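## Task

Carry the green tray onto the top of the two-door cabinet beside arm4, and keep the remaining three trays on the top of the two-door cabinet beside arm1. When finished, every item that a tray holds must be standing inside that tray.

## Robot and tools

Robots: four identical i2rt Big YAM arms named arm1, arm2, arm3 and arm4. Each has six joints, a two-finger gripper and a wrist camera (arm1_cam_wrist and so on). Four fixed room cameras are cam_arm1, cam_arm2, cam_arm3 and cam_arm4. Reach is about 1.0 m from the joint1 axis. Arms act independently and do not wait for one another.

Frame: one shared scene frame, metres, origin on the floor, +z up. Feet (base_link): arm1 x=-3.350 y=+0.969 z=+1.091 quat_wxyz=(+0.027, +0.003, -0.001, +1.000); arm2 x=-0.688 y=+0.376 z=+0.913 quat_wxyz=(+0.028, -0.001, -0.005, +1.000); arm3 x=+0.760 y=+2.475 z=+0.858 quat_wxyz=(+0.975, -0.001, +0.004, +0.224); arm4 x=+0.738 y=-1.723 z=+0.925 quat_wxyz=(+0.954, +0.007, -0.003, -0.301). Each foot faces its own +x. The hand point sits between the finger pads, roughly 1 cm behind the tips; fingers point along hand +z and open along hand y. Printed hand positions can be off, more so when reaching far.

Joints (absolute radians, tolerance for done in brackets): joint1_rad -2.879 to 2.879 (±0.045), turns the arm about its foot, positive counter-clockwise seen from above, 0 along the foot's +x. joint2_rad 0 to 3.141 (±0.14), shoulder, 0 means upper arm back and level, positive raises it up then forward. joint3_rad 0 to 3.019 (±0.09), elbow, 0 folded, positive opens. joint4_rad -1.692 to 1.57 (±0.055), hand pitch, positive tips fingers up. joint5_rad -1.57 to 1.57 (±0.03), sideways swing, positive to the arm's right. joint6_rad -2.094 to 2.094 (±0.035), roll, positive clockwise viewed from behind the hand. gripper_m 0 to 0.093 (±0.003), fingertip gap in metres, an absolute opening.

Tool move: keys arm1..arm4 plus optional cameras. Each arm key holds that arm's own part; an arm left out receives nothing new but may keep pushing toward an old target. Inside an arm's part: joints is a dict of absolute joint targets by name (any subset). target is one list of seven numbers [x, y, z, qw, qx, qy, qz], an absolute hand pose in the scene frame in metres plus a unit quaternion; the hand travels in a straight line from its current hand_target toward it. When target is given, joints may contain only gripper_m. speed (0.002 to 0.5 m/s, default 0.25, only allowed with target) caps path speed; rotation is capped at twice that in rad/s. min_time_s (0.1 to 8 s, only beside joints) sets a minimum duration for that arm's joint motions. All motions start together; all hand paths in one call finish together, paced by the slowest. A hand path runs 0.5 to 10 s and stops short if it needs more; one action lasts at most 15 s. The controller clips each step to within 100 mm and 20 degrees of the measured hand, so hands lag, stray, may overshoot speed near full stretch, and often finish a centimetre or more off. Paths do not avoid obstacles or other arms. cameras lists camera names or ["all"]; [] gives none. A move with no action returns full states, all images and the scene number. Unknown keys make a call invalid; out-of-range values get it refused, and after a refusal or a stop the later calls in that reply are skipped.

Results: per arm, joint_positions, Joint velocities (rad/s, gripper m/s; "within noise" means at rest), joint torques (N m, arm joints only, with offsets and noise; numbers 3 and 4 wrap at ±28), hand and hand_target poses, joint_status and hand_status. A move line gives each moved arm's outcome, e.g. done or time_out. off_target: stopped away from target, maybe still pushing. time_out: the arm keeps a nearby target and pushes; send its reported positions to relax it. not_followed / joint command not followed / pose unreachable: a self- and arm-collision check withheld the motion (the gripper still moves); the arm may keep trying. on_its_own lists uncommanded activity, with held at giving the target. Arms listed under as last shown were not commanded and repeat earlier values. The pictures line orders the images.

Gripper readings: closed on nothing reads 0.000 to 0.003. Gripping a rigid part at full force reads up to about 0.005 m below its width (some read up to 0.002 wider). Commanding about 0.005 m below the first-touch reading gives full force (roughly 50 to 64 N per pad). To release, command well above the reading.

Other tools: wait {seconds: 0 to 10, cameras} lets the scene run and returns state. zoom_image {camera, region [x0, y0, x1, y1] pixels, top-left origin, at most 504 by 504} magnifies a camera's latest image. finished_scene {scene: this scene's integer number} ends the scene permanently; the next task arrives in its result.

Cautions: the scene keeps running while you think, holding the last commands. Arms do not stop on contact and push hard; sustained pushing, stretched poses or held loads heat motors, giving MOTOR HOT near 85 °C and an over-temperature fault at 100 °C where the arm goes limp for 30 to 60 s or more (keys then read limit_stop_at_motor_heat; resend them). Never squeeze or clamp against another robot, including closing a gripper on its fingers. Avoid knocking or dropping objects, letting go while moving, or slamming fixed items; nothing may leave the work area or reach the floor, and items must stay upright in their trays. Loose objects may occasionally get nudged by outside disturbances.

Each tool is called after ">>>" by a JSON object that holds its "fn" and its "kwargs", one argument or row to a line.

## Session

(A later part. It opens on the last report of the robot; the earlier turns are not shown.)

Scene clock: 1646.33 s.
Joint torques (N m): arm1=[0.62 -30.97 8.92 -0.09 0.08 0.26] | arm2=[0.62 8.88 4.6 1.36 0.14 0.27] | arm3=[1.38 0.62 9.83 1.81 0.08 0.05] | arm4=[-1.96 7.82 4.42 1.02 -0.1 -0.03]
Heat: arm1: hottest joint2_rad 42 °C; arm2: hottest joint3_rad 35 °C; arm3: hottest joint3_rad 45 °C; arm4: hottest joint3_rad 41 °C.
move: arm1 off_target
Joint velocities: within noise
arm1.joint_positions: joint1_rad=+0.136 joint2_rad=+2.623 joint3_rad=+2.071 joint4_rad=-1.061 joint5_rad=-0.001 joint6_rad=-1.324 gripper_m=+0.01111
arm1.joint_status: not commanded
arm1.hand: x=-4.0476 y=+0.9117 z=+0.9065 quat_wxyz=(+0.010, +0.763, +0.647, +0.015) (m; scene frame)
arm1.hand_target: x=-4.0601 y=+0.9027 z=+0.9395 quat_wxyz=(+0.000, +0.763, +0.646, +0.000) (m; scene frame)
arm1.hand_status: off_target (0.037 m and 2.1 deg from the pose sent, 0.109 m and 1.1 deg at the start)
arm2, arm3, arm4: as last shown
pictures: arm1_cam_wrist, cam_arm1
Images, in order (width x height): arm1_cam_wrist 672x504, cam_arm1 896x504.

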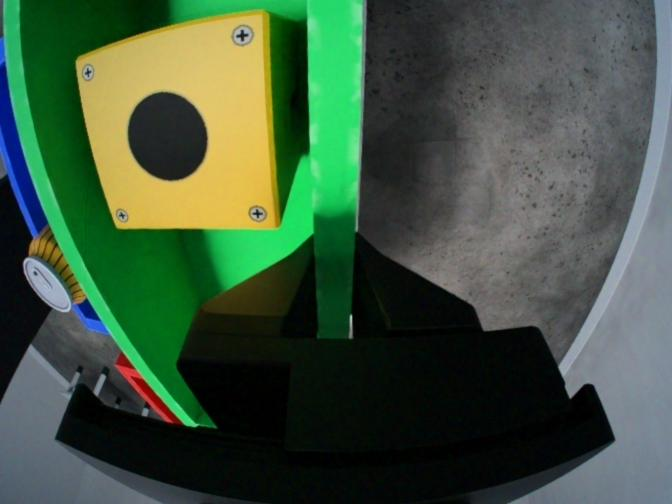

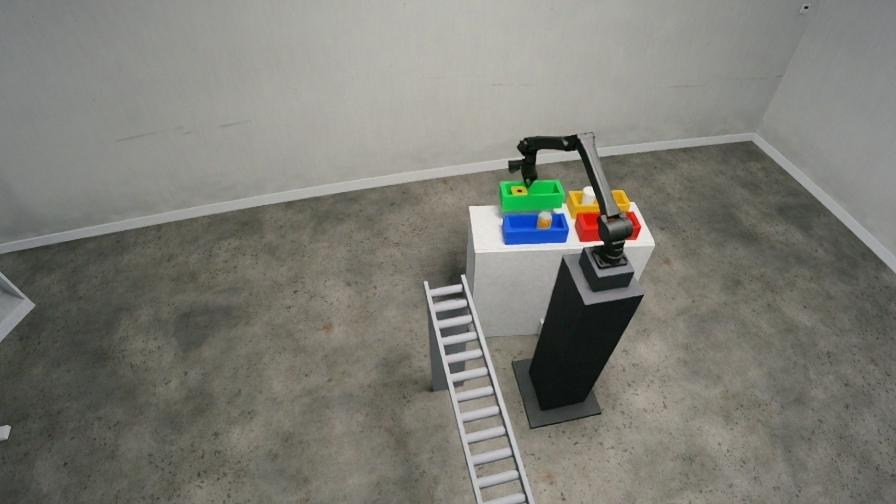

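>>> {"fn": "move", "kwargs": {
  "arm1": {"target": [-4.03, 0.907, 1.10, 0.0, 0.7632, 0.6461, 0.0], "speed": 0.18},
  "cameras": []
}}

>>> {"fn": "move", "kwargs": {
  "arm1": {"joints": {"joint1_rad": 1.655, "joint6_rad": -1.564}, "min_time_s": 5.5},
  "cameras": ["arm1_cam_wrist", "cam_arm1"]
}}

Scene clock: 1690.20 s.
Joint torques (N m): arm1=[0.44 -29.1 9.8 -0.05 0.07 0.23] | arm2=[0.5 9.64 4.4 1.37 0.23 0.21] | arm3=[1.32 0.73 9.81 1.8 0.08 0.05] | arm4=[-1.9 7.88 4.52 1.14 -0.09 -0.05]
Heat: arm1: hottest joint2_rad 46 °C; arm2: hottest joint3_rad 35 °C; arm3: hottest joint3_rad 45 °C; arm4: hottest joint3_rad 41 °C.
move: arm1 off_target
Joint velocities: within noise
arm1.joint_positions: joint1_rad=+0.136 joint2_rad=+2.326 joint3_rad=+1.955 joint4_rad=-1.241 joint5_rad=-0.001 joint6_rad=-1.324 gripper_m=+0.01111
arm1.joint_status: not commanded
arm1.hand: x=-4.0240 y=+0.9133 z=+1.0687 quat_wxyz=(+0.010, +0.763, +0.647, +0.015) (m; scene frame)
arm1.hand_target: x=-4.0295 y=+0.9070 z=+1.0994 quat_wxyz=(+0.000, +0.763, +0.646, +0.000) (m; scene frame)
arm1.hand_status: off_target (0.032 m and 2.1 deg from the pose sent, 0.194 m and 2.1 deg at the start; pose on its path clipped on 1 of 53 steps)
arm2, arm3, arm4: as last shown
pictures: none
No camera images: "cameras" was empty.

Scene clock: 1696.20 s.
Joint torques (N m): arm1=[-1.14 -29.33 9.81 -0.08 0.04 -0.03] | arm2=[0.38 9.11 4.45 1.4 0.28 0.18] | arm3=[1.38 0.67 9.84 1.83 0.08 0.05] | arm4=[-2.02 7.82 4.45 1.03 -0.09 -0.04]
Heat: arm1: hottest joint2_rad 48 °C; arm2: hottest joint3_rad 35 °C; arm3: hottest joint3_rad 45 °C; arm4: hottest joint3_rad 41 °C.
move: arm1 done
Joint velocities: within noise
arm1.joint_positions: joint1_rad=+1.663 joint2_rad=+2.326 joint3_rad=+1.955 joint4_rad=-1.241 joint5_rad=+0.000 joint6_rad=-1.544 gripper_m=+0.01111
arm1.joint_status: all done
arm1.hand: x=-3.3240 y=+0.2928 z=+1.0634 quat_wxyz=(-0.004, -0.006, +1.000, +0.022) (m; scene frame)
arm1.hand_target: x=-3.3289 y=+0.2863 z=+1.0941 quat_wxyz=(-0.002, -0.012, +1.000, +0.004) (m; scene frame)
arm1.hand_status: not commanded
arm2.joint_positions: joint1_rad=+0.210 joint2_rad=+0.597 joint3_rad=+1.987 joint4_rad=-1.391 joint5_rad=-0.003 joint6_rad=-0.014 gripper_m=+0.09397
arm2.joint_status: not commanded
arm2.hand: x=-0.7519 y=+0.3590 z=+1.6882 quat_wxyz=(+0.048, +0.705, +0.064, -0.704) (m; scene frame)
arm2.hand_target: x=-0.7492 y=+0.3606 z=+1.6899 quat_wxyz=(+0.048, +0.706, +0.054, -0.705) (m; scene frame)
arm2.hand_status: not commanded
arm3: as last shown
arm4.joint_positions: joint1_rad=+0.909 joint2_rad=+0.597 joint3_rad=+1.987 joint4_rad=-1.387 joint5_rad=+0.004 joint6_rad=+0.010 gripper_m=+0.09396
arm4.joint_status: not commanded
arm4.hand: x=+0.7918 y=-1.7141 z=+1.7018 quat_wxyz=(-0.704, +0.096, -0.695, -0.111) (m; scene frame)
arm4.hand_target: x=+0.7886 y=-1.7148 z=+1.7026 quat_wxyz=(-0.704, +0.098, -0.695, -0.106) (m; scene frame)
arm4.hand_status: not commanded
pictures: arm1_cam_wrist, cam_arm1
Images, in order (width x height): arm1_cam_wrist 672x504, cam_arm1 896x504.

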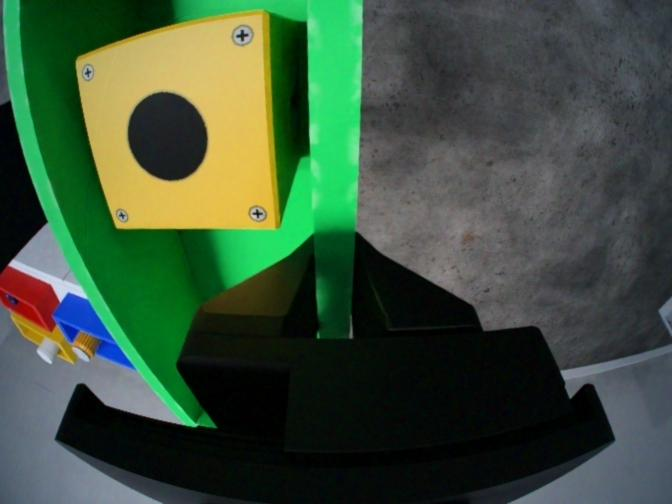

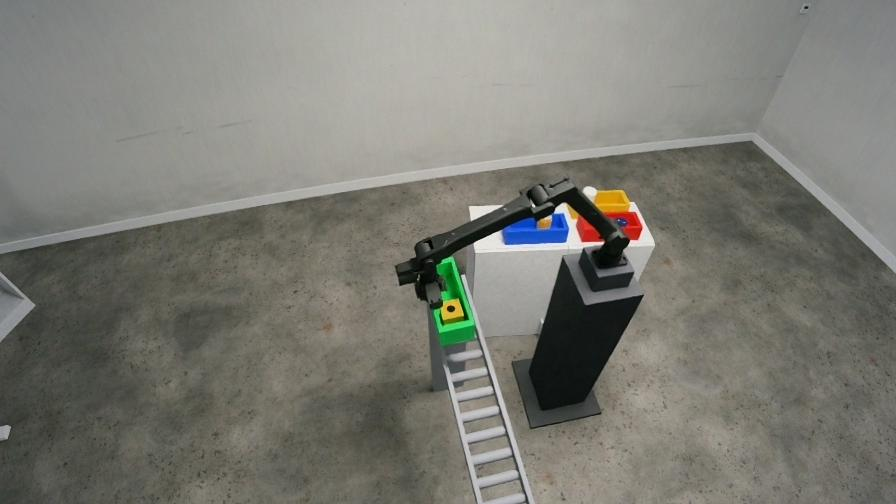

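>>> {"fn": "move", "kwargs": {
  "arm1": {"target": [-3.327, 0.2965, 0.96, -0.0437, -0.0113, 0.9988, -0.0175], "speed": 0.12},
  "cameras": ["arm1_cam_wrist", "cam_arm1"]
}}

>>> {"fn": "zoom_image", "kwargs": {
  "camera": "cam_arm1",
  "region": [380, 230, 560, 400]
}}

Scene clock: 1763.30 s.
Joint torques (N m): arm1=[0.26 -27.69 8.57 0.83 0.26 0.23] | arm2=[0.44 8.23 4.57 1.25 0.26 0.23] | arm3=[1.44 0.79 9.85 1.84 0.08 0.06] | arm4=[-1.73 7.82 4.4 1.05 -0.09 -0.04]
Heat: arm1: hottest joint2_rad 56 °C; arm2: hottest joint3_rad 34 °C; arm3: hottest joint3_rad 45 °C; arm4: hottest joint3_rad 41 °C.
move: arm1 off_target
Joint velocities: within noise
arm1.joint_positions: joint1_rad=+1.672 joint2_rad=+2.435 joint3_rad=+1.796 joint4_rad=-0.941 joint5_rad=+0.081 joint6_rad=-1.545 gripper_m=+0.01111
arm1.joint_status: not commanded
arm1.hand: x=-3.3335 y=+0.3106 z=+0.9398 quat_wxyz=(-0.044, -0.011, +0.999, +0.004) (m; scene frame)
arm1.hand_target: x=-3.3271 y=+0.2969 z=+0.9600 quat_wxyz=(-0.044, -0.011, +0.999, -0.017) (m; scene frame)
arm1.hand_status: off_target (0.025 m and 2.4 deg from the pose sent, 0.104 m and 6.4 deg at the start)
arm2, arm3, arm4: as last shown
pictures: arm1_cam_wrist, cam_arm1
Images, in order (width x height): arm1_cam_wrist 672x504, cam_arm1 896x504.

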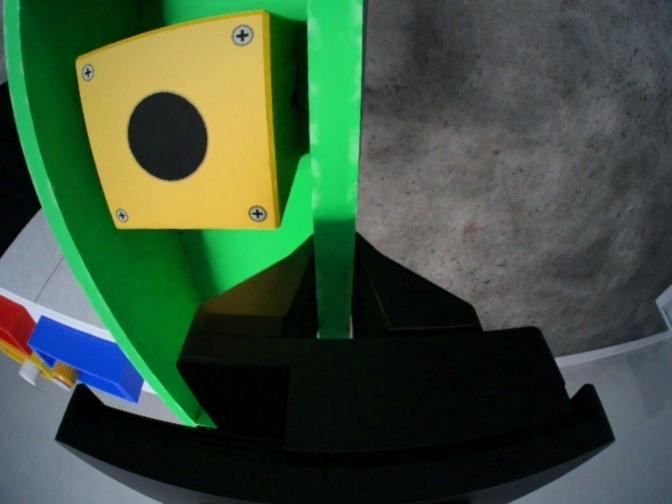

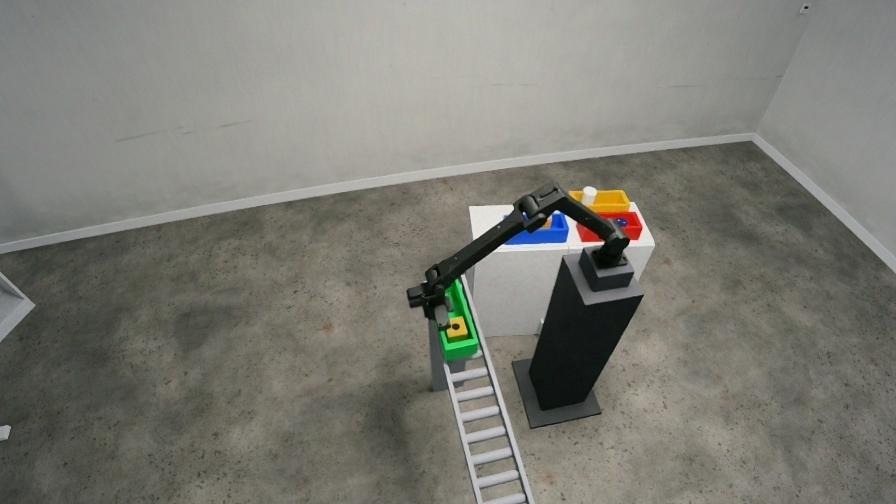

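Scaled by 2.800 from the camera's 896x504 image, which has a finer 1280x720 frame.

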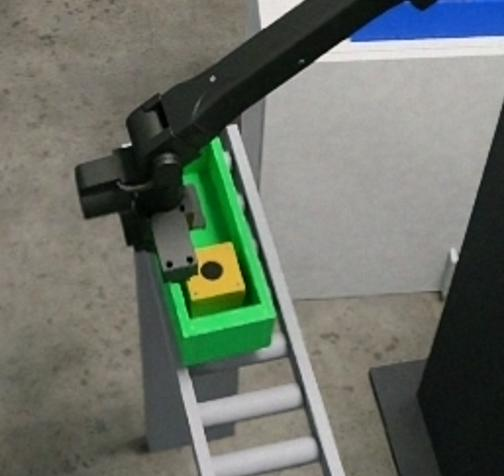

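>>> {"fn": "zoom_image", "kwargs": {
  "camera": "cam_arm1",
  "region": [420, 310, 520, 410]
}}

Scaled by 5.040 from the camera's 896x504 image, which has a finer 1280x720 frame.

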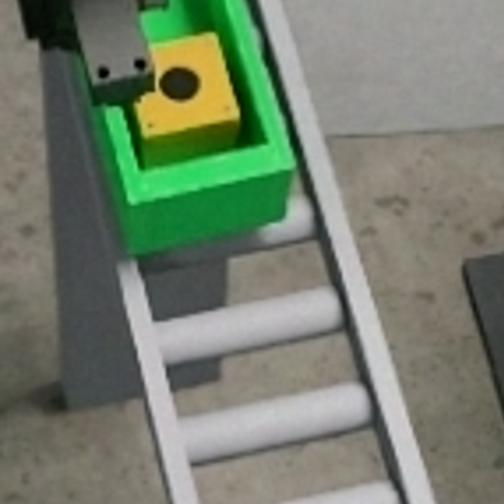

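>>> {"fn": "move", "kwargs": {
  "arm1": {"target": [-3.318, 0.3216, 0.905, -0.0437, -0.0113, 0.9988, -0.0175], "speed": 0.1},
  "cameras": ["cam_arm1"]
}}

>>> {"fn": "zoom_image", "kwargs": {
  "camera": "cam_arm1",
  "region": [420, 310, 520, 410]
}}

Scene clock: 1837.00 s.
Joint torques (N m): arm1=[0.79 -22.71 6.45 1.92 0.29 0.28] | arm2=[0.62 8.76 4.4 1.57 0.29 0.13] | arm3=[1.38 0.62 9.84 1.84 0.09 0.05] | arm4=[-1.85 7.94 4.41 1.01 -0.09 -0.04]
Heat: arm1: hottest joint2_rad 49 °C; arm2: hottest joint3_rad 34 °C; arm3: hottest joint3_rad 45 °C; arm4: hottest joint3_rad 40 °C.
move: arm1 off_target
Joint velocities: within noise
arm1.joint_positions: joint1_rad=+1.684 joint2_rad=+2.420 joint3_rad=+1.720 joint4_rad=-0.830 joint5_rad=+0.081 joint6_rad=-1.535 gripper_m=+0.01111
arm1.joint_status: not commanded
arm1.hand: x=-3.3261 y=+0.3160 z=+0.9264 quat_wxyz=(-0.043, -0.011, +0.999, -0.021) (m; scene frame)
arm1.hand_target: x=-3.3182 y=+0.3224 z=+0.9055 quat_wxyz=(-0.044, -0.011, +0.999, -0.017) (m; scene frame)
arm1.hand_status: off_target (0.024 m and 0.5 deg from the pose sent, 0.040 m and 2.4 deg at the start)
arm2, arm3, arm4: as last shown
pictures: cam_arm1
Images, in order (width x height): cam_arm1 896x504.

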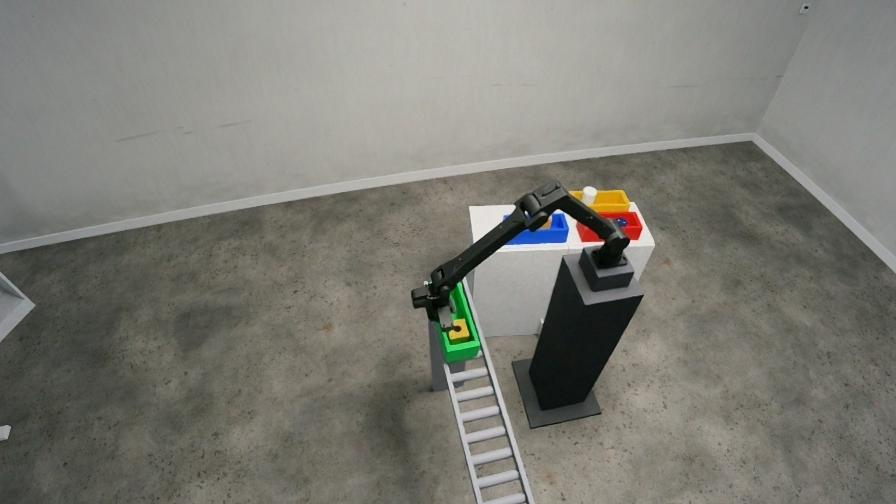

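Scaled by 5.040 from the camera's 896x504 image, which has a finer 1280x720 frame.

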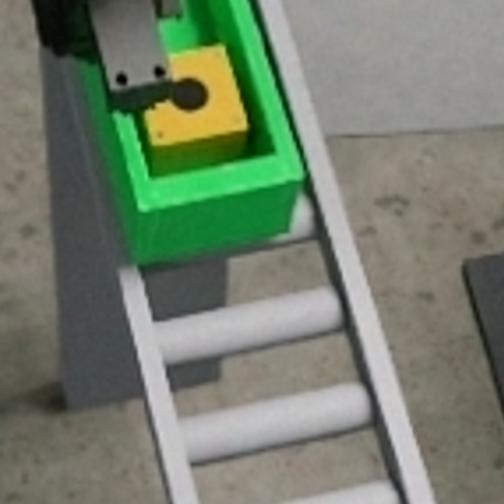

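>>> {"fn": "zoom_image", "kwargs": {
  "camera": "cam_arm1",
  "region": [425, 270, 505, 370]
}}

Scaled by 5.040 from the camera's 896x504 image, which has a finer 1280x720 frame.

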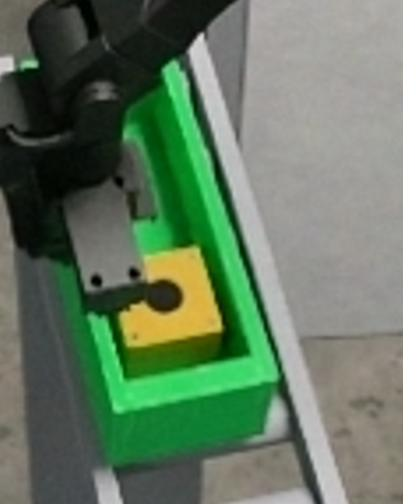

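>>> {"fn": "move", "kwargs": {
  "arm1": {"target": [-3.318, 0.317, 0.965, -0.0435, -0.0017, 0.9989, -0.0179], "speed": 0.1},
  "cameras": ["cam_arm1"]
}}

>>> {"fn": "zoom_image", "kwargs": {
  "camera": "cam_arm1",
  "region": [420, 280, 520, 390]
}}

Scene clock: 1920.00 s.
Joint torques (N m): arm1=[0.32 -29.22 7.94 -0.02 0.16 0.28] | arm2=[0.85 9.47 4.26 1.43 0.22 0.2] | arm3=[1.32 0.73 9.81 1.8 0.08 0.06] | arm4=[-2.02 8 4.46 1.06 -0.07 -0.04]
Heat: arm1: hottest joint2_rad 48 °C; arm2: hottest joint3_rad 34 °C; arm3: hottest joint3_rad 46 °C; arm4: hottest joint3_rad 40 °C.
move: arm1 off_target
Joint velocities: within noise
arm1.joint_positions: joint1_rad=+1.689 joint2_rad=+2.413 joint3_rad=+1.707 joint4_rad=-0.881 joint5_rad=+0.084 joint6_rad=-1.516 gripper_m=+0.01111
arm1.joint_status: not commanded
arm1.hand: x=-3.3245 y=+0.3332 z=+0.9268 quat_wxyz=(-0.045, -0.005, +0.999, +0.006) (m; scene frame)
arm1.hand_target: x=-3.3181 y=+0.3174 z=+0.9643 quat_wxyz=(-0.043, -0.002, +0.999, -0.018) (m; scene frame)
arm1.hand_status: off_target (0.042 m and 2.8 deg from the pose sent, 0.039 m and 1.2 deg at the start)
arm2, arm3, arm4: as last shown
pictures: cam_arm1
Images, in order (width x height): cam_arm1 896x504.

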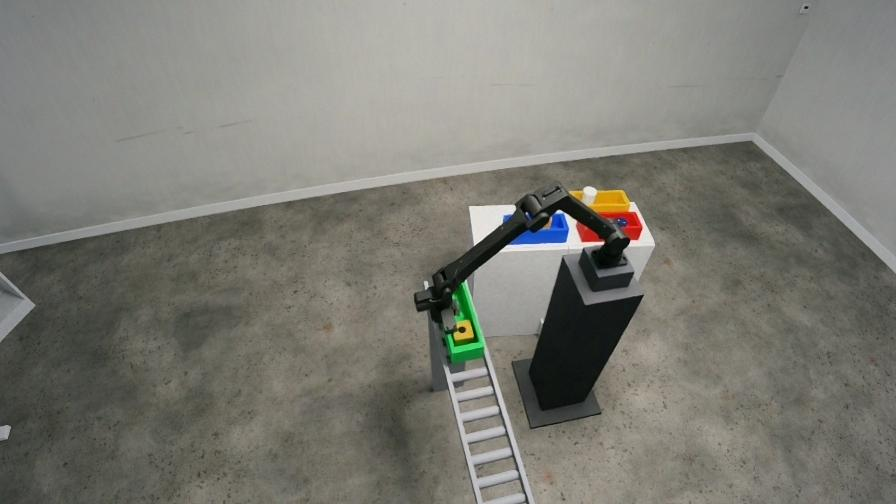

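Scaled by 4.582 from the camera's 896x504 image, which has a finer 1280x720 frame.

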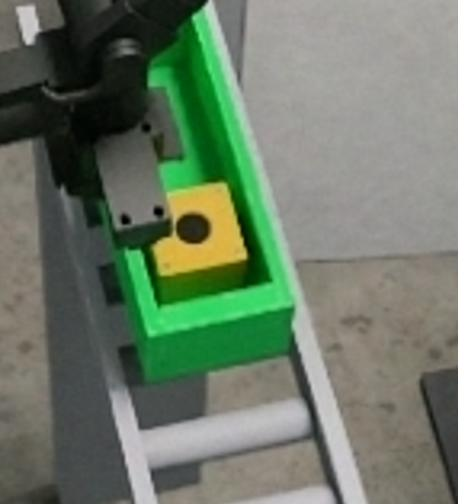

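>>> {"fn": "move", "kwargs": {
  "arm1": {"target": [-3.318, 0.311, 0.94, -0.0435, -0.0017, 0.9989, -0.0179], "speed": 0.06},
  "cameras": ["cam_arm1"]
}}

>>> {"fn": "zoom_image", "kwargs": {
  "camera": "cam_arm1",
  "region": [420, 290, 520, 390]
}}

Scene clock: 1946.57 s.
Joint torques (N m): arm1=[0.44 -25.99 10.48 0.76 0.16 0.26] | arm2=[-0.03 8.82 4.85 1.28 0.24 0.11] | arm3=[1.32 0.62 9.81 1.81 0.08 0.05] | arm4=[-1.9 8.06 4.34 1.01 -0.09 -0.06]
Heat: arm1: hottest joint2_rad 47 °C; arm2: hottest joint3_rad 34 °C; arm3: hottest joint3_rad 46 °C; arm4: hottest joint3_rad 40 °C.
move: arm1 off_target
Joint velocities: within noise
arm1.joint_positions: joint1_rad=+1.689 joint2_rad=+2.424 joint3_rad=+1.707 joint4_rad=-0.879 joint5_rad=+0.084 joint6_rad=-1.515 gripper_m=+0.01111
arm1.joint_status: not commanded
arm1.hand: x=-3.3247 y=+0.3361 z=+0.9200 quat_wxyz=(-0.046, -0.005, +0.999, +0.011) (m; scene frame)
arm1.hand_target: x=-3.3180 y=+0.3120 z=+0.9407 quat_wxyz=(-0.043, -0.002, +0.999, -0.018) (m; scene frame)
arm1.hand_status: off_target (0.033 m and 3.4 deg from the pose sent, 0.027 m and 2.8 deg at the start)
arm2, arm3, arm4: as last shown
pictures: cam_arm1
Images, in order (width x height): cam_arm1 896x504.

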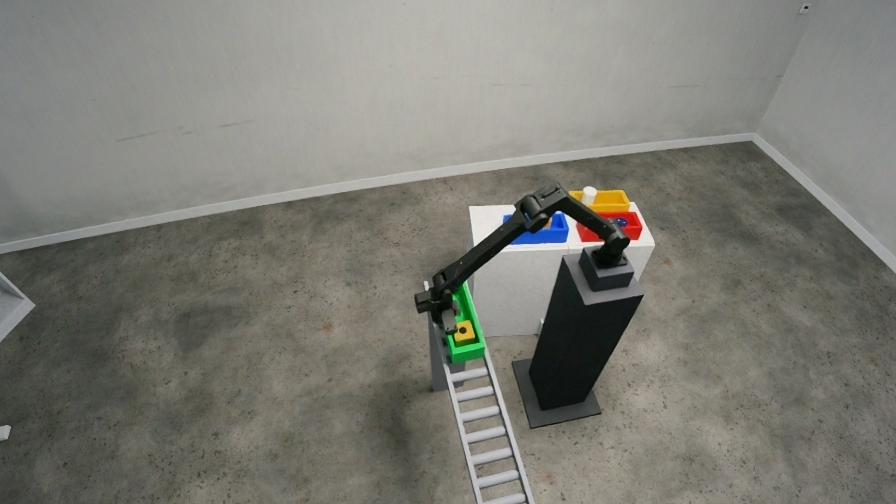

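Scaled by 5.040 from the camera's 896x504 image, which has a finer 1280x720 frame.

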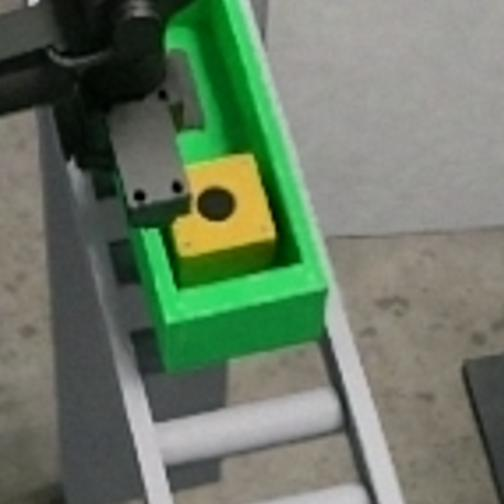

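>>> {"fn": "move", "kwargs": {
  "arm1": {"target": [-3.318, 0.310, 0.985, -0.0435, -0.0017, 0.9989, -0.0179], "speed": 0.1},
  "cameras": []
}}

>>> {"fn": "move", "kwargs": {
  "arm1": {"target": [-3.318, 0.312, 0.945, -0.0435, -0.0017, 0.9989, -0.0179], "speed": 0.06},
  "cameras": ["cam_arm1"]
}}

>>> {"fn": "zoom_image", "kwargs": {
  "camera": "cam_arm1",
  "region": [420, 290, 520, 390]
}}

Scene clock: 1984.50 s.
Joint torques (N m): arm1=[0.44 -28.22 10.69 -0.16 0.14 0.25] | arm2=[0.38 8.35 4.26 1.37 0.25 0.18] | arm3=[1.38 0.67 9.84 1.81 0.07 0.05] | arm4=[-1.96 8.18 4.45 1.07 -0.09 -0.05]
Heat: arm1: hottest joint2_rad 53 °C; arm2: hottest joint3_rad 33 °C; arm3: hottest joint3_rad 46 °C; arm4: hottest joint3_rad 40 °C.
move: arm1 off_target
Joint velocities: within noise
arm1.joint_positions: joint1_rad=+1.689 joint2_rad=+2.383 joint3_rad=+1.707 joint4_rad=-0.926 joint5_rad=+0.084 joint6_rad=-1.514 gripper_m=+0.01111
arm1.joint_status: not commanded
arm1.hand: x=-3.3245 y=+0.3357 z=+0.9457 quat_wxyz=(-0.046, -0.005, +0.999, +0.014) (m; scene frame)
arm1.hand_target: x=-3.3181 y=+0.3113 z=+0.9850 quat_wxyz=(-0.043, -0.002, +0.999, -0.018) (m; scene frame)
arm1.hand_status: off_target (0.047 m and 3.7 deg from the pose sent, 0.070 m and 3.4 deg at the start)
arm2, arm4: as last shown
arm3.joint_positions: joint1_rad=-0.464 joint2_rad=+0.621 joint3_rad=+1.351 joint4_rad=-1.179 joint5_rad=+0.120 joint6_rad=+0.657 gripper_m=+0.09396
arm3.joint_status: not commanded
arm3.hand: x=+1.0245 y=+2.4525 z=+1.4105 quat_wxyz=(-0.518, -0.307, -0.790, -0.118) (m; scene frame)
arm3.hand_target: x=+1.0214 y=+2.4526 z=+1.4256 quat_wxyz=(-0.531, -0.305, -0.781, -0.122) (m; scene frame)
arm3.hand_status: not commanded
pictures: none
No camera images: "cameras" was empty.

Scene clock: 1985.83 s.
Joint torques (N m): arm1=[0.21 -26.75 9.89 0.73 0.17 0.24] | arm2=[0.56 8.64 4.46 1.42 0.23 0.11] | arm3=[1.32 0.62 9.85 1.81 0.08 0.06] | arm4=[-1.79 7.88 4.4 1.05 -0.11 -0.04]
Heat: arm1: hottest joint2_rad 53 °C; arm2: hottest joint3_rad 33 °C; arm3: hottest joint3_rad 46 °C; arm4: hottest joint3_rad 40 °C.
move: arm1 off_target
Joint velocities: within noise
arm1.joint_positions: joint1_rad=+1.689 joint2_rad=+2.421 joint3_rad=+1.707 joint4_rad=-0.884 joint5_rad=+0.084 joint6_rad=-1.514 gripper_m=+0.01111
arm1.joint_status: not commanded
arm1.hand: x=-3.3247 y=+0.3362 z=+0.9221 quat_wxyz=(-0.046, -0.004, +0.999, +0.012) (m; scene frame)
arm1.hand_target: x=-3.3180 y=+0.3129 z=+0.9457 quat_wxyz=(-0.043, -0.002, +0.999, -0.018) (m; scene frame)
arm1.hand_status: off_target (0.034 m and 3.4 deg from the pose sent, 0.025 m and 3.7 deg at the start)
arm2, arm3, arm4: as last shown
pictures: cam_arm1
Images, in order (width x height): cam_arm1 896x504.

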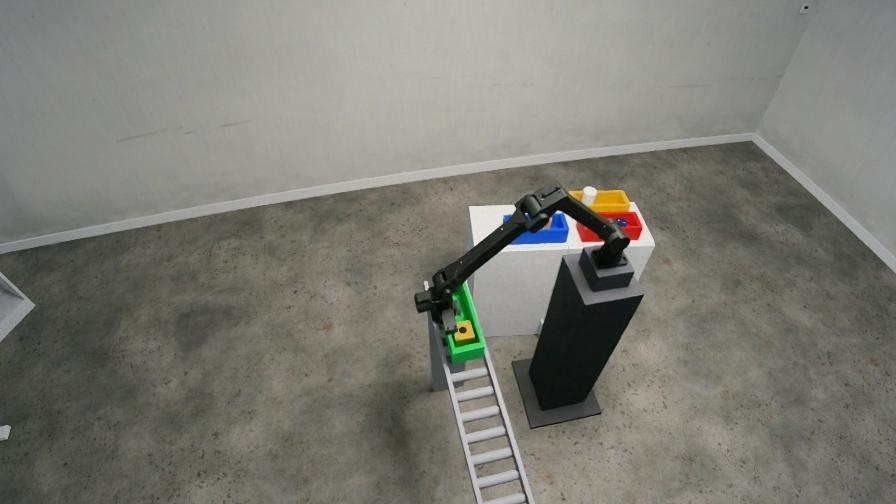

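Scaled by 5.040 from the camera's 896x504 image, which has a finer 1280x720 frame.

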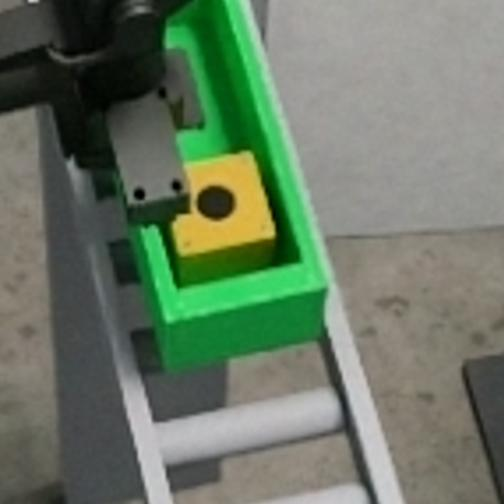

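>>> {"fn": "move", "kwargs": {
  "arm1": {"target": [-3.318, 0.295, 0.975, -0.0435, -0.0017, 0.9989, -0.0179], "speed": 0.1},
  "cameras": []
}}

Scene clock: 1998.27 s.
Joint torques (N m): arm1=[0.09 -27.75 12.1 -0.17 0.15 0.24] | arm2=[0.79 8 4.66 1.21 0.25 0.2] | arm3=[1.44 0.62 9.87 1.84 0.08 0.06] | arm4=[-1.79 8.06 4.46 1.11 -0.11 -0.05]
Heat: arm1: hottest joint2_rad 51 °C; arm2: hottest joint3_rad 33 °C; arm3: hottest joint3_rad 46 °C; arm4: hottest joint3_rad 39 °C.
move: arm1 off_target
Joint velocities: within noise
arm1.joint_positions: joint1_rad=+1.689 joint2_rad=+2.421 joint3_rad=+1.758 joint4_rad=-0.944 joint5_rad=+0.084 joint6_rad=-1.514 gripper_m=+0.01111
arm1.joint_status: not commanded
arm1.hand: x=-3.3239 y=+0.3258 z=+0.9373 quat_wxyz=(-0.046, -0.005, +0.999, +0.016) (m; scene frame)
arm1.hand_target: x=-3.3181 y=+0.2968 z=+0.9756 quat_wxyz=(-0.043, -0.002, +0.999, -0.018) (m; scene frame)
arm1.hand_status: off_target (0.049 m and 3.9 deg from the pose sent, 0.068 m and 3.4 deg at the start)
arm2, arm3, arm4: as last shown
pictures: none
No camera images: "cameras" was empty.

>>> {"fn": "move", "kwargs": {
  "arm1": {"target": [-3.318, 0.297, 0.935, -0.0435, -0.0017, 0.9989, -0.0179], "speed": 0.06},
  "cameras": ["cam_arm1"]
}}

>>> {"fn": "zoom_image", "kwargs": {
  "camera": "cam_arm1",
  "region": [420, 290, 520, 390]
}}

Scene clock: 2009.17 s.
Joint torques (N m): arm1=[0.21 -26.93 11.56 0.79 0.24 0.24] | arm2=[0.79 7.82 4.77 1.43 0.25 0.2] | arm3=[1.38 0.62 9.83 1.81 0.08 0.05] | arm4=[-1.85 8.12 4.44 1.1 -0.08 -0.04]
Heat: arm1: hottest joint2_rad 50 °C; arm2: hottest joint3_rad 33 °C; arm3: hottest joint3_rad 46 °C; arm4: hottest joint3_rad 39 °C.
move: arm1 off_target
Joint velocities: within noise
arm1.joint_positions: joint1_rad=+1.690 joint2_rad=+2.466 joint3_rad=+1.759 joint4_rad=-0.905 joint5_rad=+0.082 joint6_rad=-1.513 gripper_m=+0.01111
arm1.joint_status: not commanded
arm1.hand: x=-3.3237 y=+0.3296 z=+0.9089 quat_wxyz=(-0.045, -0.005, +0.999, +0.019) (m; scene frame)
arm1.hand_target: x=-3.3181 y=+0.2987 z=+0.9361 quat_wxyz=(-0.043, -0.002, +0.999, -0.018) (m; scene frame)
arm1.hand_status: off_target (0.042 m and 4.2 deg from the pose sent, 0.029 m and 3.9 deg at the start)
arm2.joint_positions: joint1_rad=+0.210 joint2_rad=+0.597 joint3_rad=+1.987 joint4_rad=-1.391 joint5_rad=-0.003 joint6_rad=-0.014 gripper_m=+0.09397
arm2.joint_status: not commanded
arm2.hand: x=-0.7519 y=+0.3590 z=+1.6882 quat_wxyz=(+0.048, +0.705, +0.064, -0.704) (m; scene frame)
arm2.hand_target: x=-0.7492 y=+0.3606 z=+1.6899 quat_wxyz=(+0.048, +0.706, +0.054, -0.705) (m; scene frame)
arm2.hand_status: not commanded
arm3: as last shown
arm4.joint_positions: joint1_rad=+0.909 joint2_rad=+0.597 joint3_rad=+1.987 joint4_rad=-1.387 joint5_rad=+0.004 joint6_rad=+0.010 gripper_m=+0.09396
arm4.joint_status: not commanded
arm4.hand: x=+0.7918 y=-1.7141 z=+1.7018 quat_wxyz=(-0.704, +0.096, -0.695, -0.111) (m; scene frame)
arm4.hand_target: x=+0.7886 y=-1.7148 z=+1.7026 quat_wxyz=(-0.704, +0.098, -0.695, -0.106) (m; scene frame)
arm4.hand_status: not commanded
pictures: cam_arm1
Images, in order (width x height): cam_arm1 896x504.

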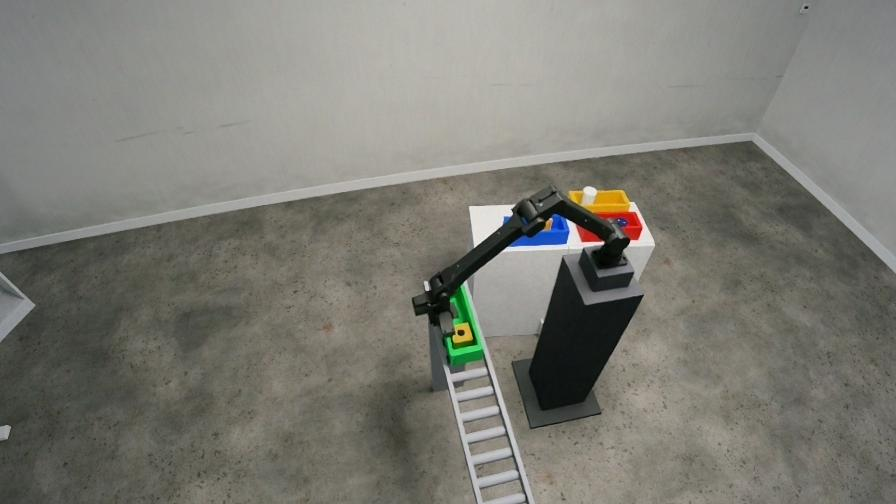

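Scaled by 5.040 from the camera's 896x504 image, which has a finer 1280x720 frame.

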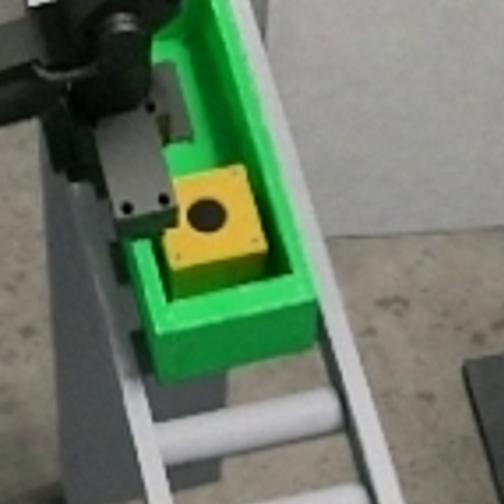

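>>> {"fn": "move", "kwargs": {
  "arm1": {"target": [-3.318, 0.295, 0.91, -0.0435, -0.0017, 0.9989, -0.0179], "speed": 0.06},
  "cameras": ["cam_arm1"]
}}

>>> {"fn": "zoom_image", "kwargs": {
  "camera": "cam_arm1",
  "region": [420, 290, 520, 390]
}}

Scene clock: 2020.47 s.
Joint torques (N m): arm1=[0.32 -24.41 11.59 1.18 0.25 0.24] | arm2=[0.38 8.76 4.4 1.58 0.23 0.19] | arm3=[1.44 0.73 9.85 1.85 0.08 0.05] | arm4=[-1.73 8 4.44 1.02 -0.1 -0.03]
Heat: arm1: hottest joint2_rad 52 °C; arm2: hottest joint3_rad 33 °C; arm3: hottest joint3_rad 46 °C; arm4: hottest joint3_rad 39 °C.
move: arm1 off_target
Joint velocities: within noise
arm1.joint_positions: joint1_rad=+1.690 joint2_rad=+2.479 joint3_rad=+1.781 joint4_rad=-0.887 joint5_rad=+0.081 joint6_rad=-1.513 gripper_m=+0.01111
arm1.joint_status: not commanded
arm1.hand: x=-3.3226 y=+0.3181 z=+0.9073 quat_wxyz=(-0.044, -0.004, +0.999, +0.005) (m; scene frame)
arm1.hand_target: x=-3.3179 y=+0.2961 z=+0.9108 quat_wxyz=(-0.043, -0.002, +0.999, -0.018) (m; scene frame)
arm1.hand_status: off_target (0.024 m and 2.7 deg from the pose sent, 0.035 m and 4.2 deg at the start)
arm2, arm3, arm4: as last shown
pictures: cam_arm1
Images, in order (width x height): cam_arm1 896x504.

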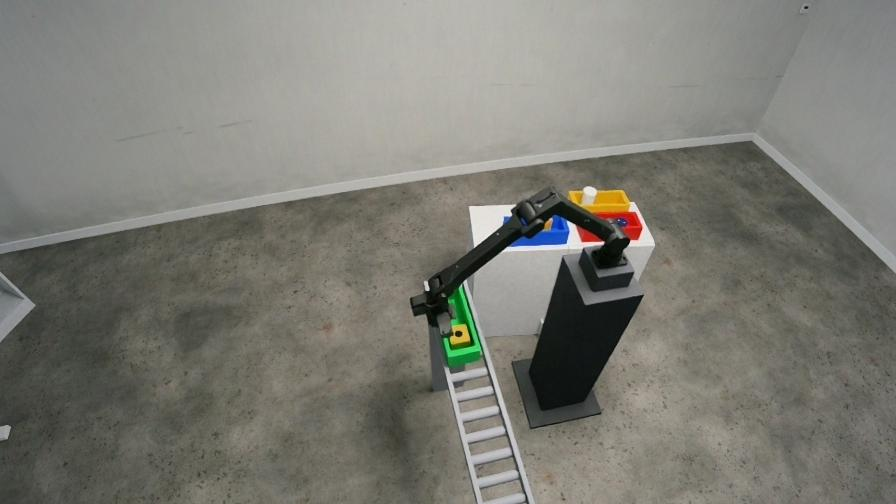

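Scaled by 5.040 from the camera's 896x504 image, which has a finer 1280x720 frame.

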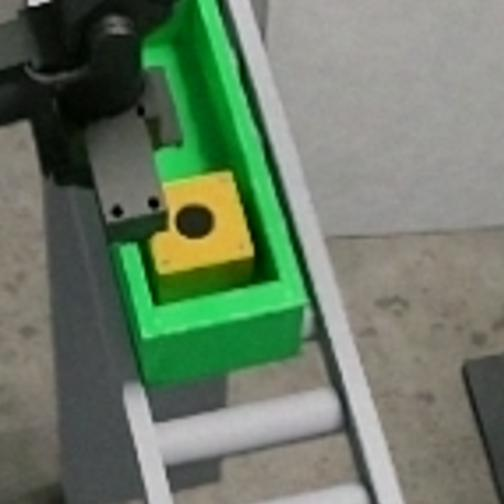

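>>> {"fn": "move", "kwargs": {
  "arm1": {"target": [-3.318, 0.298, 0.892, -0.0435, -0.0017, 0.9989, -0.0179], "speed": 0.06},
  "cameras": ["arm1_cam_wrist", "cam_arm1"]
}}

>>> {"fn": "zoom_image", "kwargs": {
  "camera": "cam_arm1",
  "region": [420, 290, 520, 390]
}}

Scene clock: 2060.73 s.
Joint torques (N m): arm1=[0.09 -22.3 11.02 2.19 0.25 0.17] | arm2=[1.03 8.76 4.63 1.76 0.3 0.18] | arm3=[1.44 0.73 9.87 1.8 0.08 0.05] | arm4=[-1.96 8 4.42 1.06 -0.11 -0.06]
Heat: arm1: hottest joint2_rad 48 °C; arm2: hottest joint3_rad 33 °C; arm3: hottest joint3_rad 46 °C; arm4: hottest joint3_rad 39 °C.
move: arm1 off_target
Joint velocities: within noise
arm1.joint_positions: joint1_rad=+1.690 joint2_rad=+2.480 joint3_rad=+1.781 joint4_rad=-0.882 joint5_rad=+0.081 joint6_rad=-1.507 gripper_m=+0.01111
arm1.joint_status: not commanded
arm1.hand: x=-3.3226 y=+0.3172 z=+0.9066 quat_wxyz=(-0.044, -0.001, +0.999, +0.003) (m; scene frame)
arm1.hand_target: x=-3.3180 y=+0.2996 z=+0.8929 quat_wxyz=(-0.043, -0.002, +0.999, -0.018) (m; scene frame)
arm1.hand_status: off_target (0.025 m and 2.4 deg from the pose sent, 0.026 m and 2.7 deg at the start)
arm2, arm3, arm4: as last shown
pictures: arm1_cam_wrist, cam_arm1
Images, in order (width x height): arm1_cam_wrist 672x504, cam_arm1 896x504.

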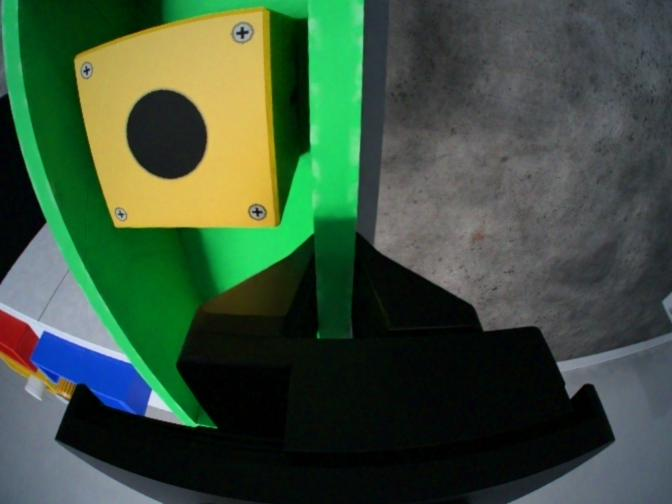

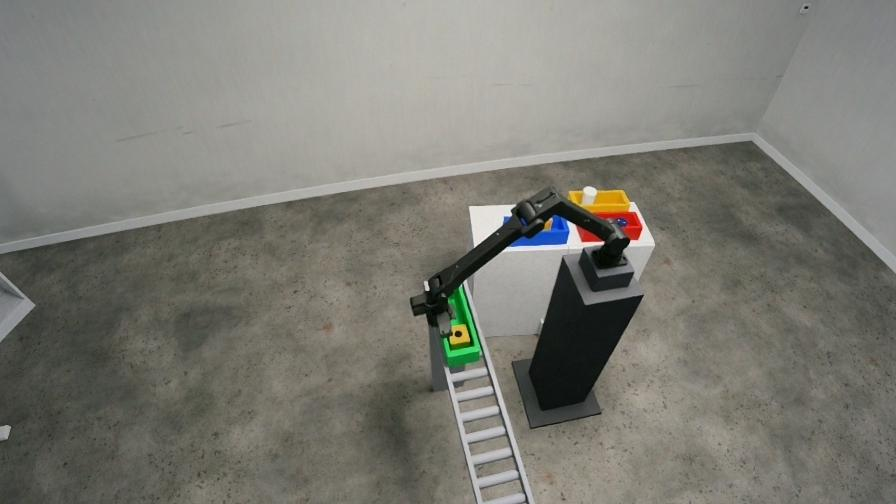

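Scaled by 5.040 from the camera's 896x504 image, which has a finer 1280x720 frame.

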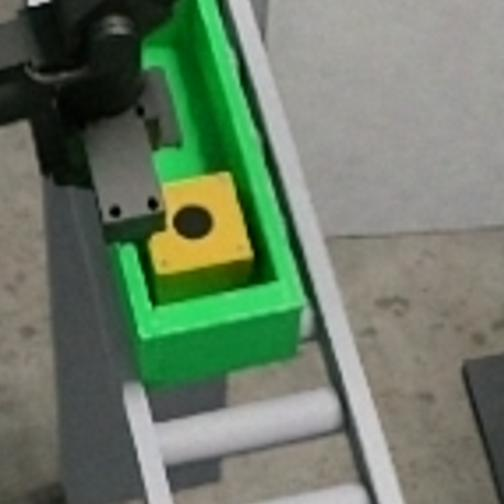

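>>> {"fn": "move", "kwargs": {
  "arm1": {"target": [-3.318, 0.300, 1.08, -0.0435, -0.0017, 0.9989, -0.0179], "speed": 0.35, "joints": {"gripper_m": 0.045}},
  "cameras": ["cam_arm1", "cam_arm2"]
}}

Scene clock: 2087.77 s.
Joint torques (N m): arm1=[0.03 -22.95 10.89 0.29 0.27 0.16] | arm2=[0.5 8.59 4.4 1.26 0.27 0.22] | arm3=[1.32 0.67 9.83 1.81 0.08 0.06] | arm4=[-2.02 7.94 4.42 1.1 -0.11 -0.05]
Heat: arm1: hottest joint2_rad 50 °C; arm2: hottest joint3_rad 33 °C; arm3: hottest joint3_rad 46 °C; arm4: hottest joint3_rad 39 °C.
move: arm1 done
Joint velocities: within noise
arm1.joint_positions: joint1_rad=+1.690 joint2_rad=+2.214 joint3_rad=+1.813 joint4_rad=-1.127 joint5_rad=+0.082 joint6_rad=-1.507 gripper_m=+0.04491
arm1.joint_status: all done
arm1.hand: x=-3.3207 y=+0.3037 z=+1.0867 quat_wxyz=(-0.042, +0.000, +0.999, -0.023) (m; scene frame)
arm1.hand_target: x=-3.3180 y=+0.3003 z=+1.0800 quat_wxyz=(-0.044, -0.002, +0.999, -0.018) (m; scene frame)
arm1.hand_status: done (0.008 m and 0.7 deg from the pose sent, 0.174 m and 2.4 deg at the start; pose on its path clipped on 2 of 46 steps)
arm2, arm3, arm4: as last shown
pictures: cam_arm1, cam_arm2
Images, in order (width x height): cam_arm1 896x504, cam_arm2 896x504.

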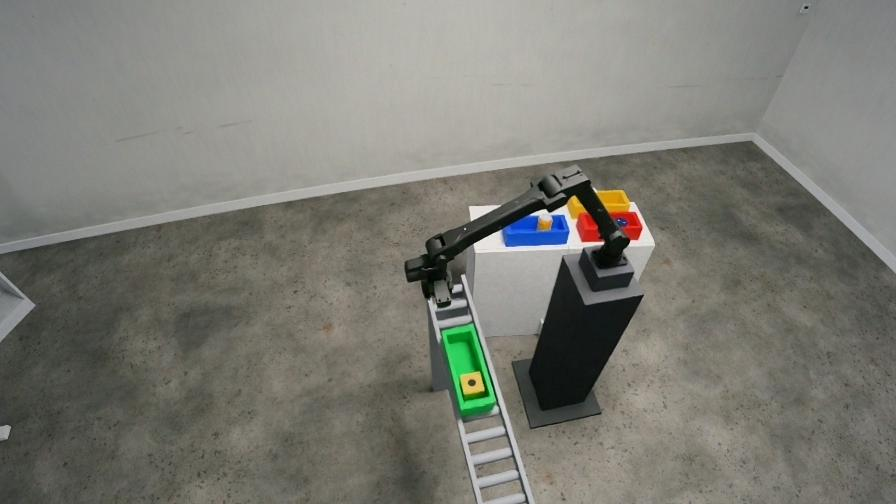

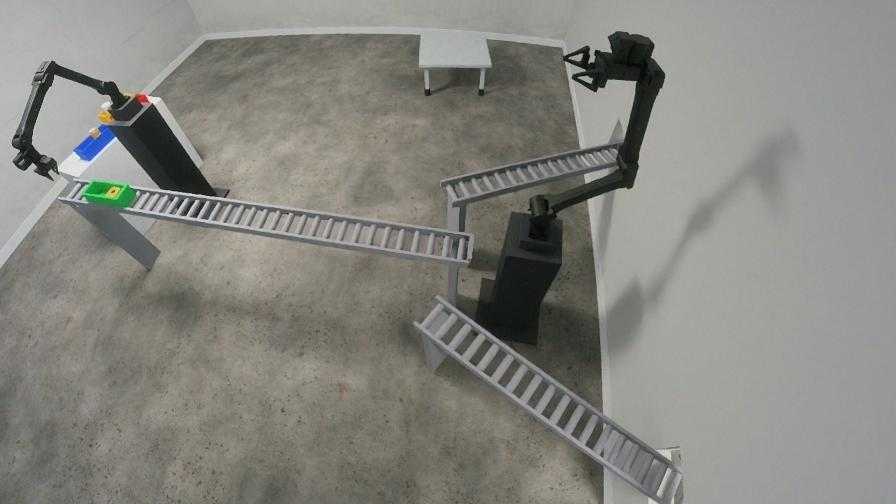

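>>> {"fn": "move", "kwargs": {
  "arm1": {"joints": {"joint1_rad": 1.5, "joint2_rad": 0.6, "joint3_rad": 2.0, "joint4_rad": -1.4, "joint5_rad": 0.0, "joint6_rad": 0.0}, "min_time_s": 4},
  "arm2": {"joints": {"joint1_rad": 0.0, "joint2_rad": 1.57, "joint3_rad": 1.19, "joint4_rad": -1.19, "joint5_rad": 0.0, "joint6_rad": -0.065}, "min_time_s": 3},
  "cameras": ["arm2_cam_wrist", "cam_arm2"]
}}

Scene clock: 2151.60 s.
Joint torques (N m): arm1=[-0.97 7.88 3.36 1.7 0.14 0.33] | arm2=[0.38 -13.22 8.38 0.64 0.25 -0.13] | arm3=[1.49 0.73 9.85 1.84 0.08 0.06] | arm4=[-2.2 7.71 4.51 0.99 -0.1 -0.04]
Heat: arm1: hottest joint2_rad 50 °C; arm2: hottest joint3_rad 33 °C; arm3: hottest joint3_rad 46 °C; arm4: hottest joint3_rad 39 °C.
move: arm1 done; arm2 done
Joint velocities: within noise
arm1.joint_positions: joint1_rad=+1.510 joint2_rad=+0.594 joint3_rad=+1.994 joint4_rad=-1.387 joint5_rad=+0.002 joint6_rad=-0.018 gripper_m=+0.04491
arm1.joint_status: all done
arm1.hand: x=-3.3524 y=+0.9088 z=+1.8697 quat_wxyz=(+0.467, +0.519, +0.473, -0.537) (m; scene frame)
arm1.hand_target: x=-3.3528 y=+0.9073 z=+1.8680 quat_wxyz=(+0.466, +0.529, +0.470, -0.531) (m; scene frame)
arm1.hand_status: not commanded
arm2.joint_positions: joint1_rad=+0.009 joint2_rad=+1.570 joint3_rad=+1.180 joint4_rad=-1.202 joint5_rad=-0.003 joint6_rad=-0.051 gripper_m=+0.09397
arm2.joint_status: all done
arm2.hand: x=-1.1256 y=+0.3952 z=+1.0291 quat_wxyz=(-0.003, +1.000, +0.002, +0.011) (m; scene frame)
arm2.hand_target: x=-1.1320 y=+0.3999 z=+1.0324 quat_wxyz=(-0.005, +1.000, +0.005, +0.001) (m; scene frame)
arm2.hand_status: not commanded
arm3, arm4: as last shown
pictures: arm2_cam_wrist, cam_arm2
Images, in order (width x height): arm2_cam_wrist 672x504, cam_arm2 896x504.

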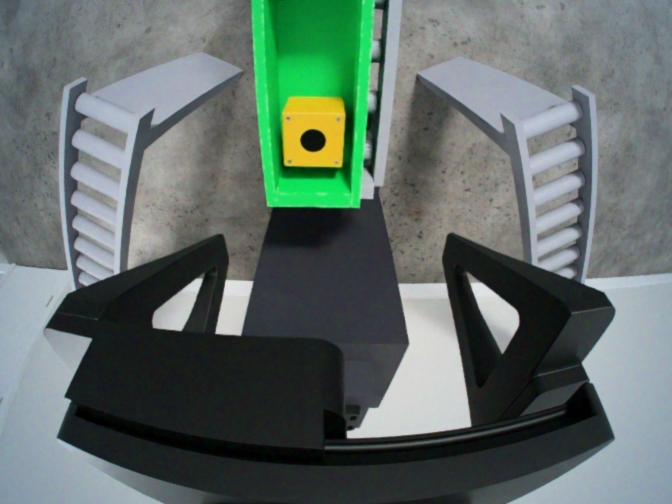

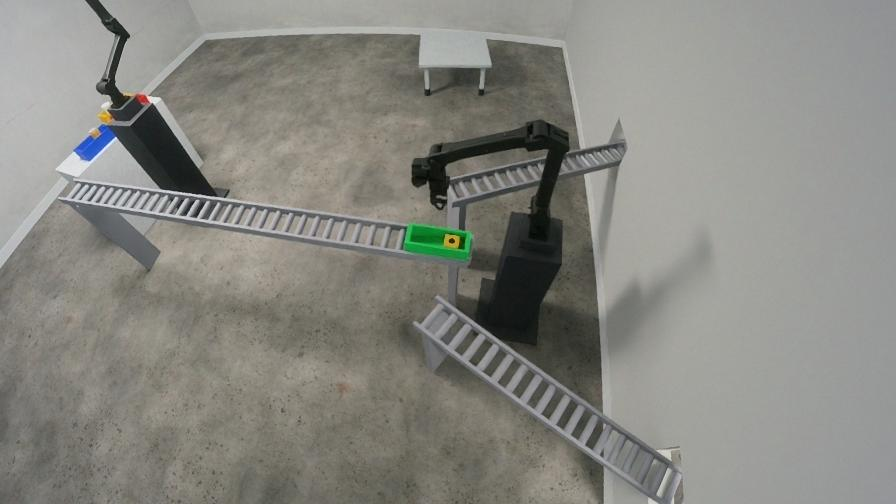

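>>> {"fn": "zoom_image", "kwargs": {
  "camera": "arm2_cam_wrist",
  "region": [230, 0, 430, 230]
}}

Scaled by 2.191 from the camera's 672x504 image, which has a finer 960x720 frame.

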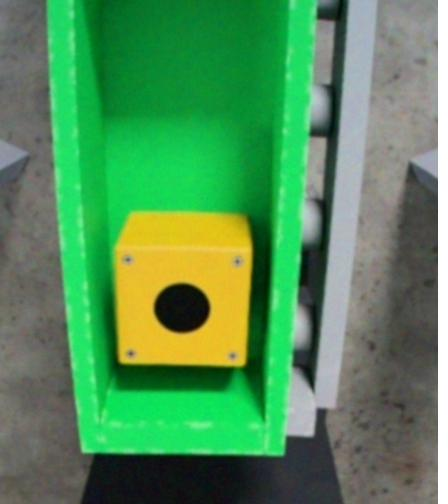

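>>> {"fn": "move", "kwargs": {
  "arm2": {"target": [-1.153, 0.423, 0.864, 0.0, 0.99995, -0.01047, 0.0], "speed": 0.15, "joints": {"gripper_m": 0.06}},
  "cameras": ["arm2_cam_wrist"]
}}

>>> {"fn": "zoom_image", "kwargs": {
  "camera": "arm2_cam_wrist",
  "region": [220, 0, 440, 340]
}}

Scene clock: 2234.60 s.
Joint torques (N m): arm1=[-0.85 7.82 3.38 1.7 0.14 0.32] | arm2=[0.32 -13.74 6.28 0.59 -0.05 -0.11] | arm3=[1.44 0.62 9.84 1.83 0.08 0.06] | arm4=[-2.14 8.12 4.41 1.09 -0.11 -0.03]
Heat: arm1: hottest joint2_rad 40 °C; arm2: hottest joint3_rad 37 °C; arm3: hottest joint3_rad 46 °C; arm4: hottest joint3_rad 39 °C.
move: arm2 done
Joint velocities: within noise
arm1, arm4: as last shown
arm1.joint_positions: joint1_rad=+1.510 joint2_rad=+0.594 joint3_rad=+1.994 joint4_rad=-1.387 joint5_rad=+0.002 joint6_rad=-0.017 gripper_m=+0.04491
arm2.joint_positions: joint1_rad=-0.038 joint2_rad=+1.866 joint3_rad=+1.071 joint4_rad=-0.787 joint5_rad=-0.006 joint6_rad=-0.067 gripper_m=+0.06013
arm2.joint_status: all done
arm2.hand: x=-1.1479 y=+0.4187 z=+0.8655 quat_wxyz=(-0.001, +1.000, -0.013, +0.006) (m; scene frame)
arm2.hand_target: x=-1.1529 y=+0.4231 z=+0.8641 quat_wxyz=(+0.000, +1.000, -0.011, +0.000) (m; scene frame)
arm2.hand_status: done (0.007 m and 0.8 deg from the pose sent, 0.170 m and 1.9 deg at the start)
arm3.joint_positions: joint1_rad=-0.464 joint2_rad=+0.621 joint3_rad=+1.351 joint4_rad=-1.179 joint5_rad=+0.120 joint6_rad=+0.657 gripper_m=+0.09396
arm3.joint_status: not commanded
arm3.hand: x=+1.0245 y=+2.4525 z=+1.4105 quat_wxyz=(-0.518, -0.307, -0.790, -0.118) (m; scene frame)
arm3.hand_target: x=+1.0214 y=+2.4526 z=+1.4256 quat_wxyz=(-0.531, -0.305, -0.781, -0.122) (m; scene frame)
arm3.hand_status: not commanded
pictures: arm2_cam_wrist
Images, in order (width x height): arm2_cam_wrist 672x504.

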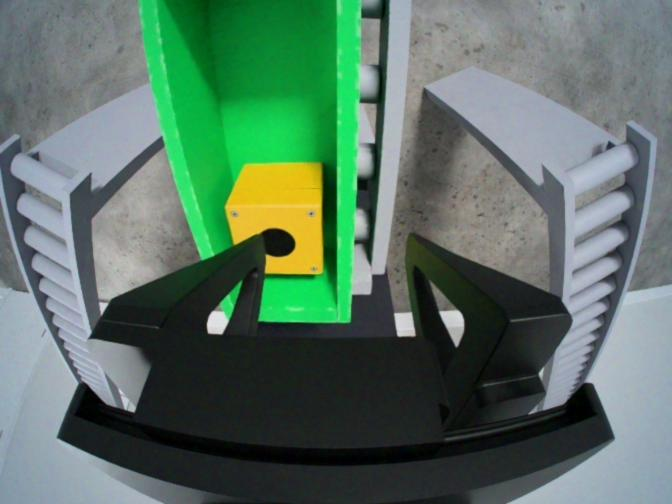

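Scaled by 1.482 from the camera's 672x504 image, which has a finer 960x720 frame.

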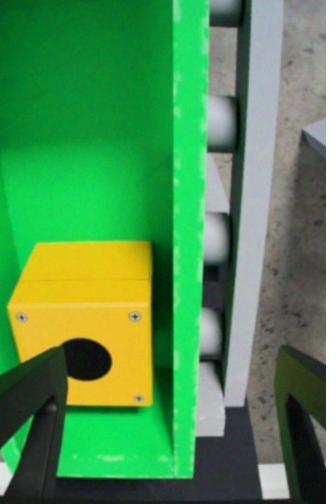

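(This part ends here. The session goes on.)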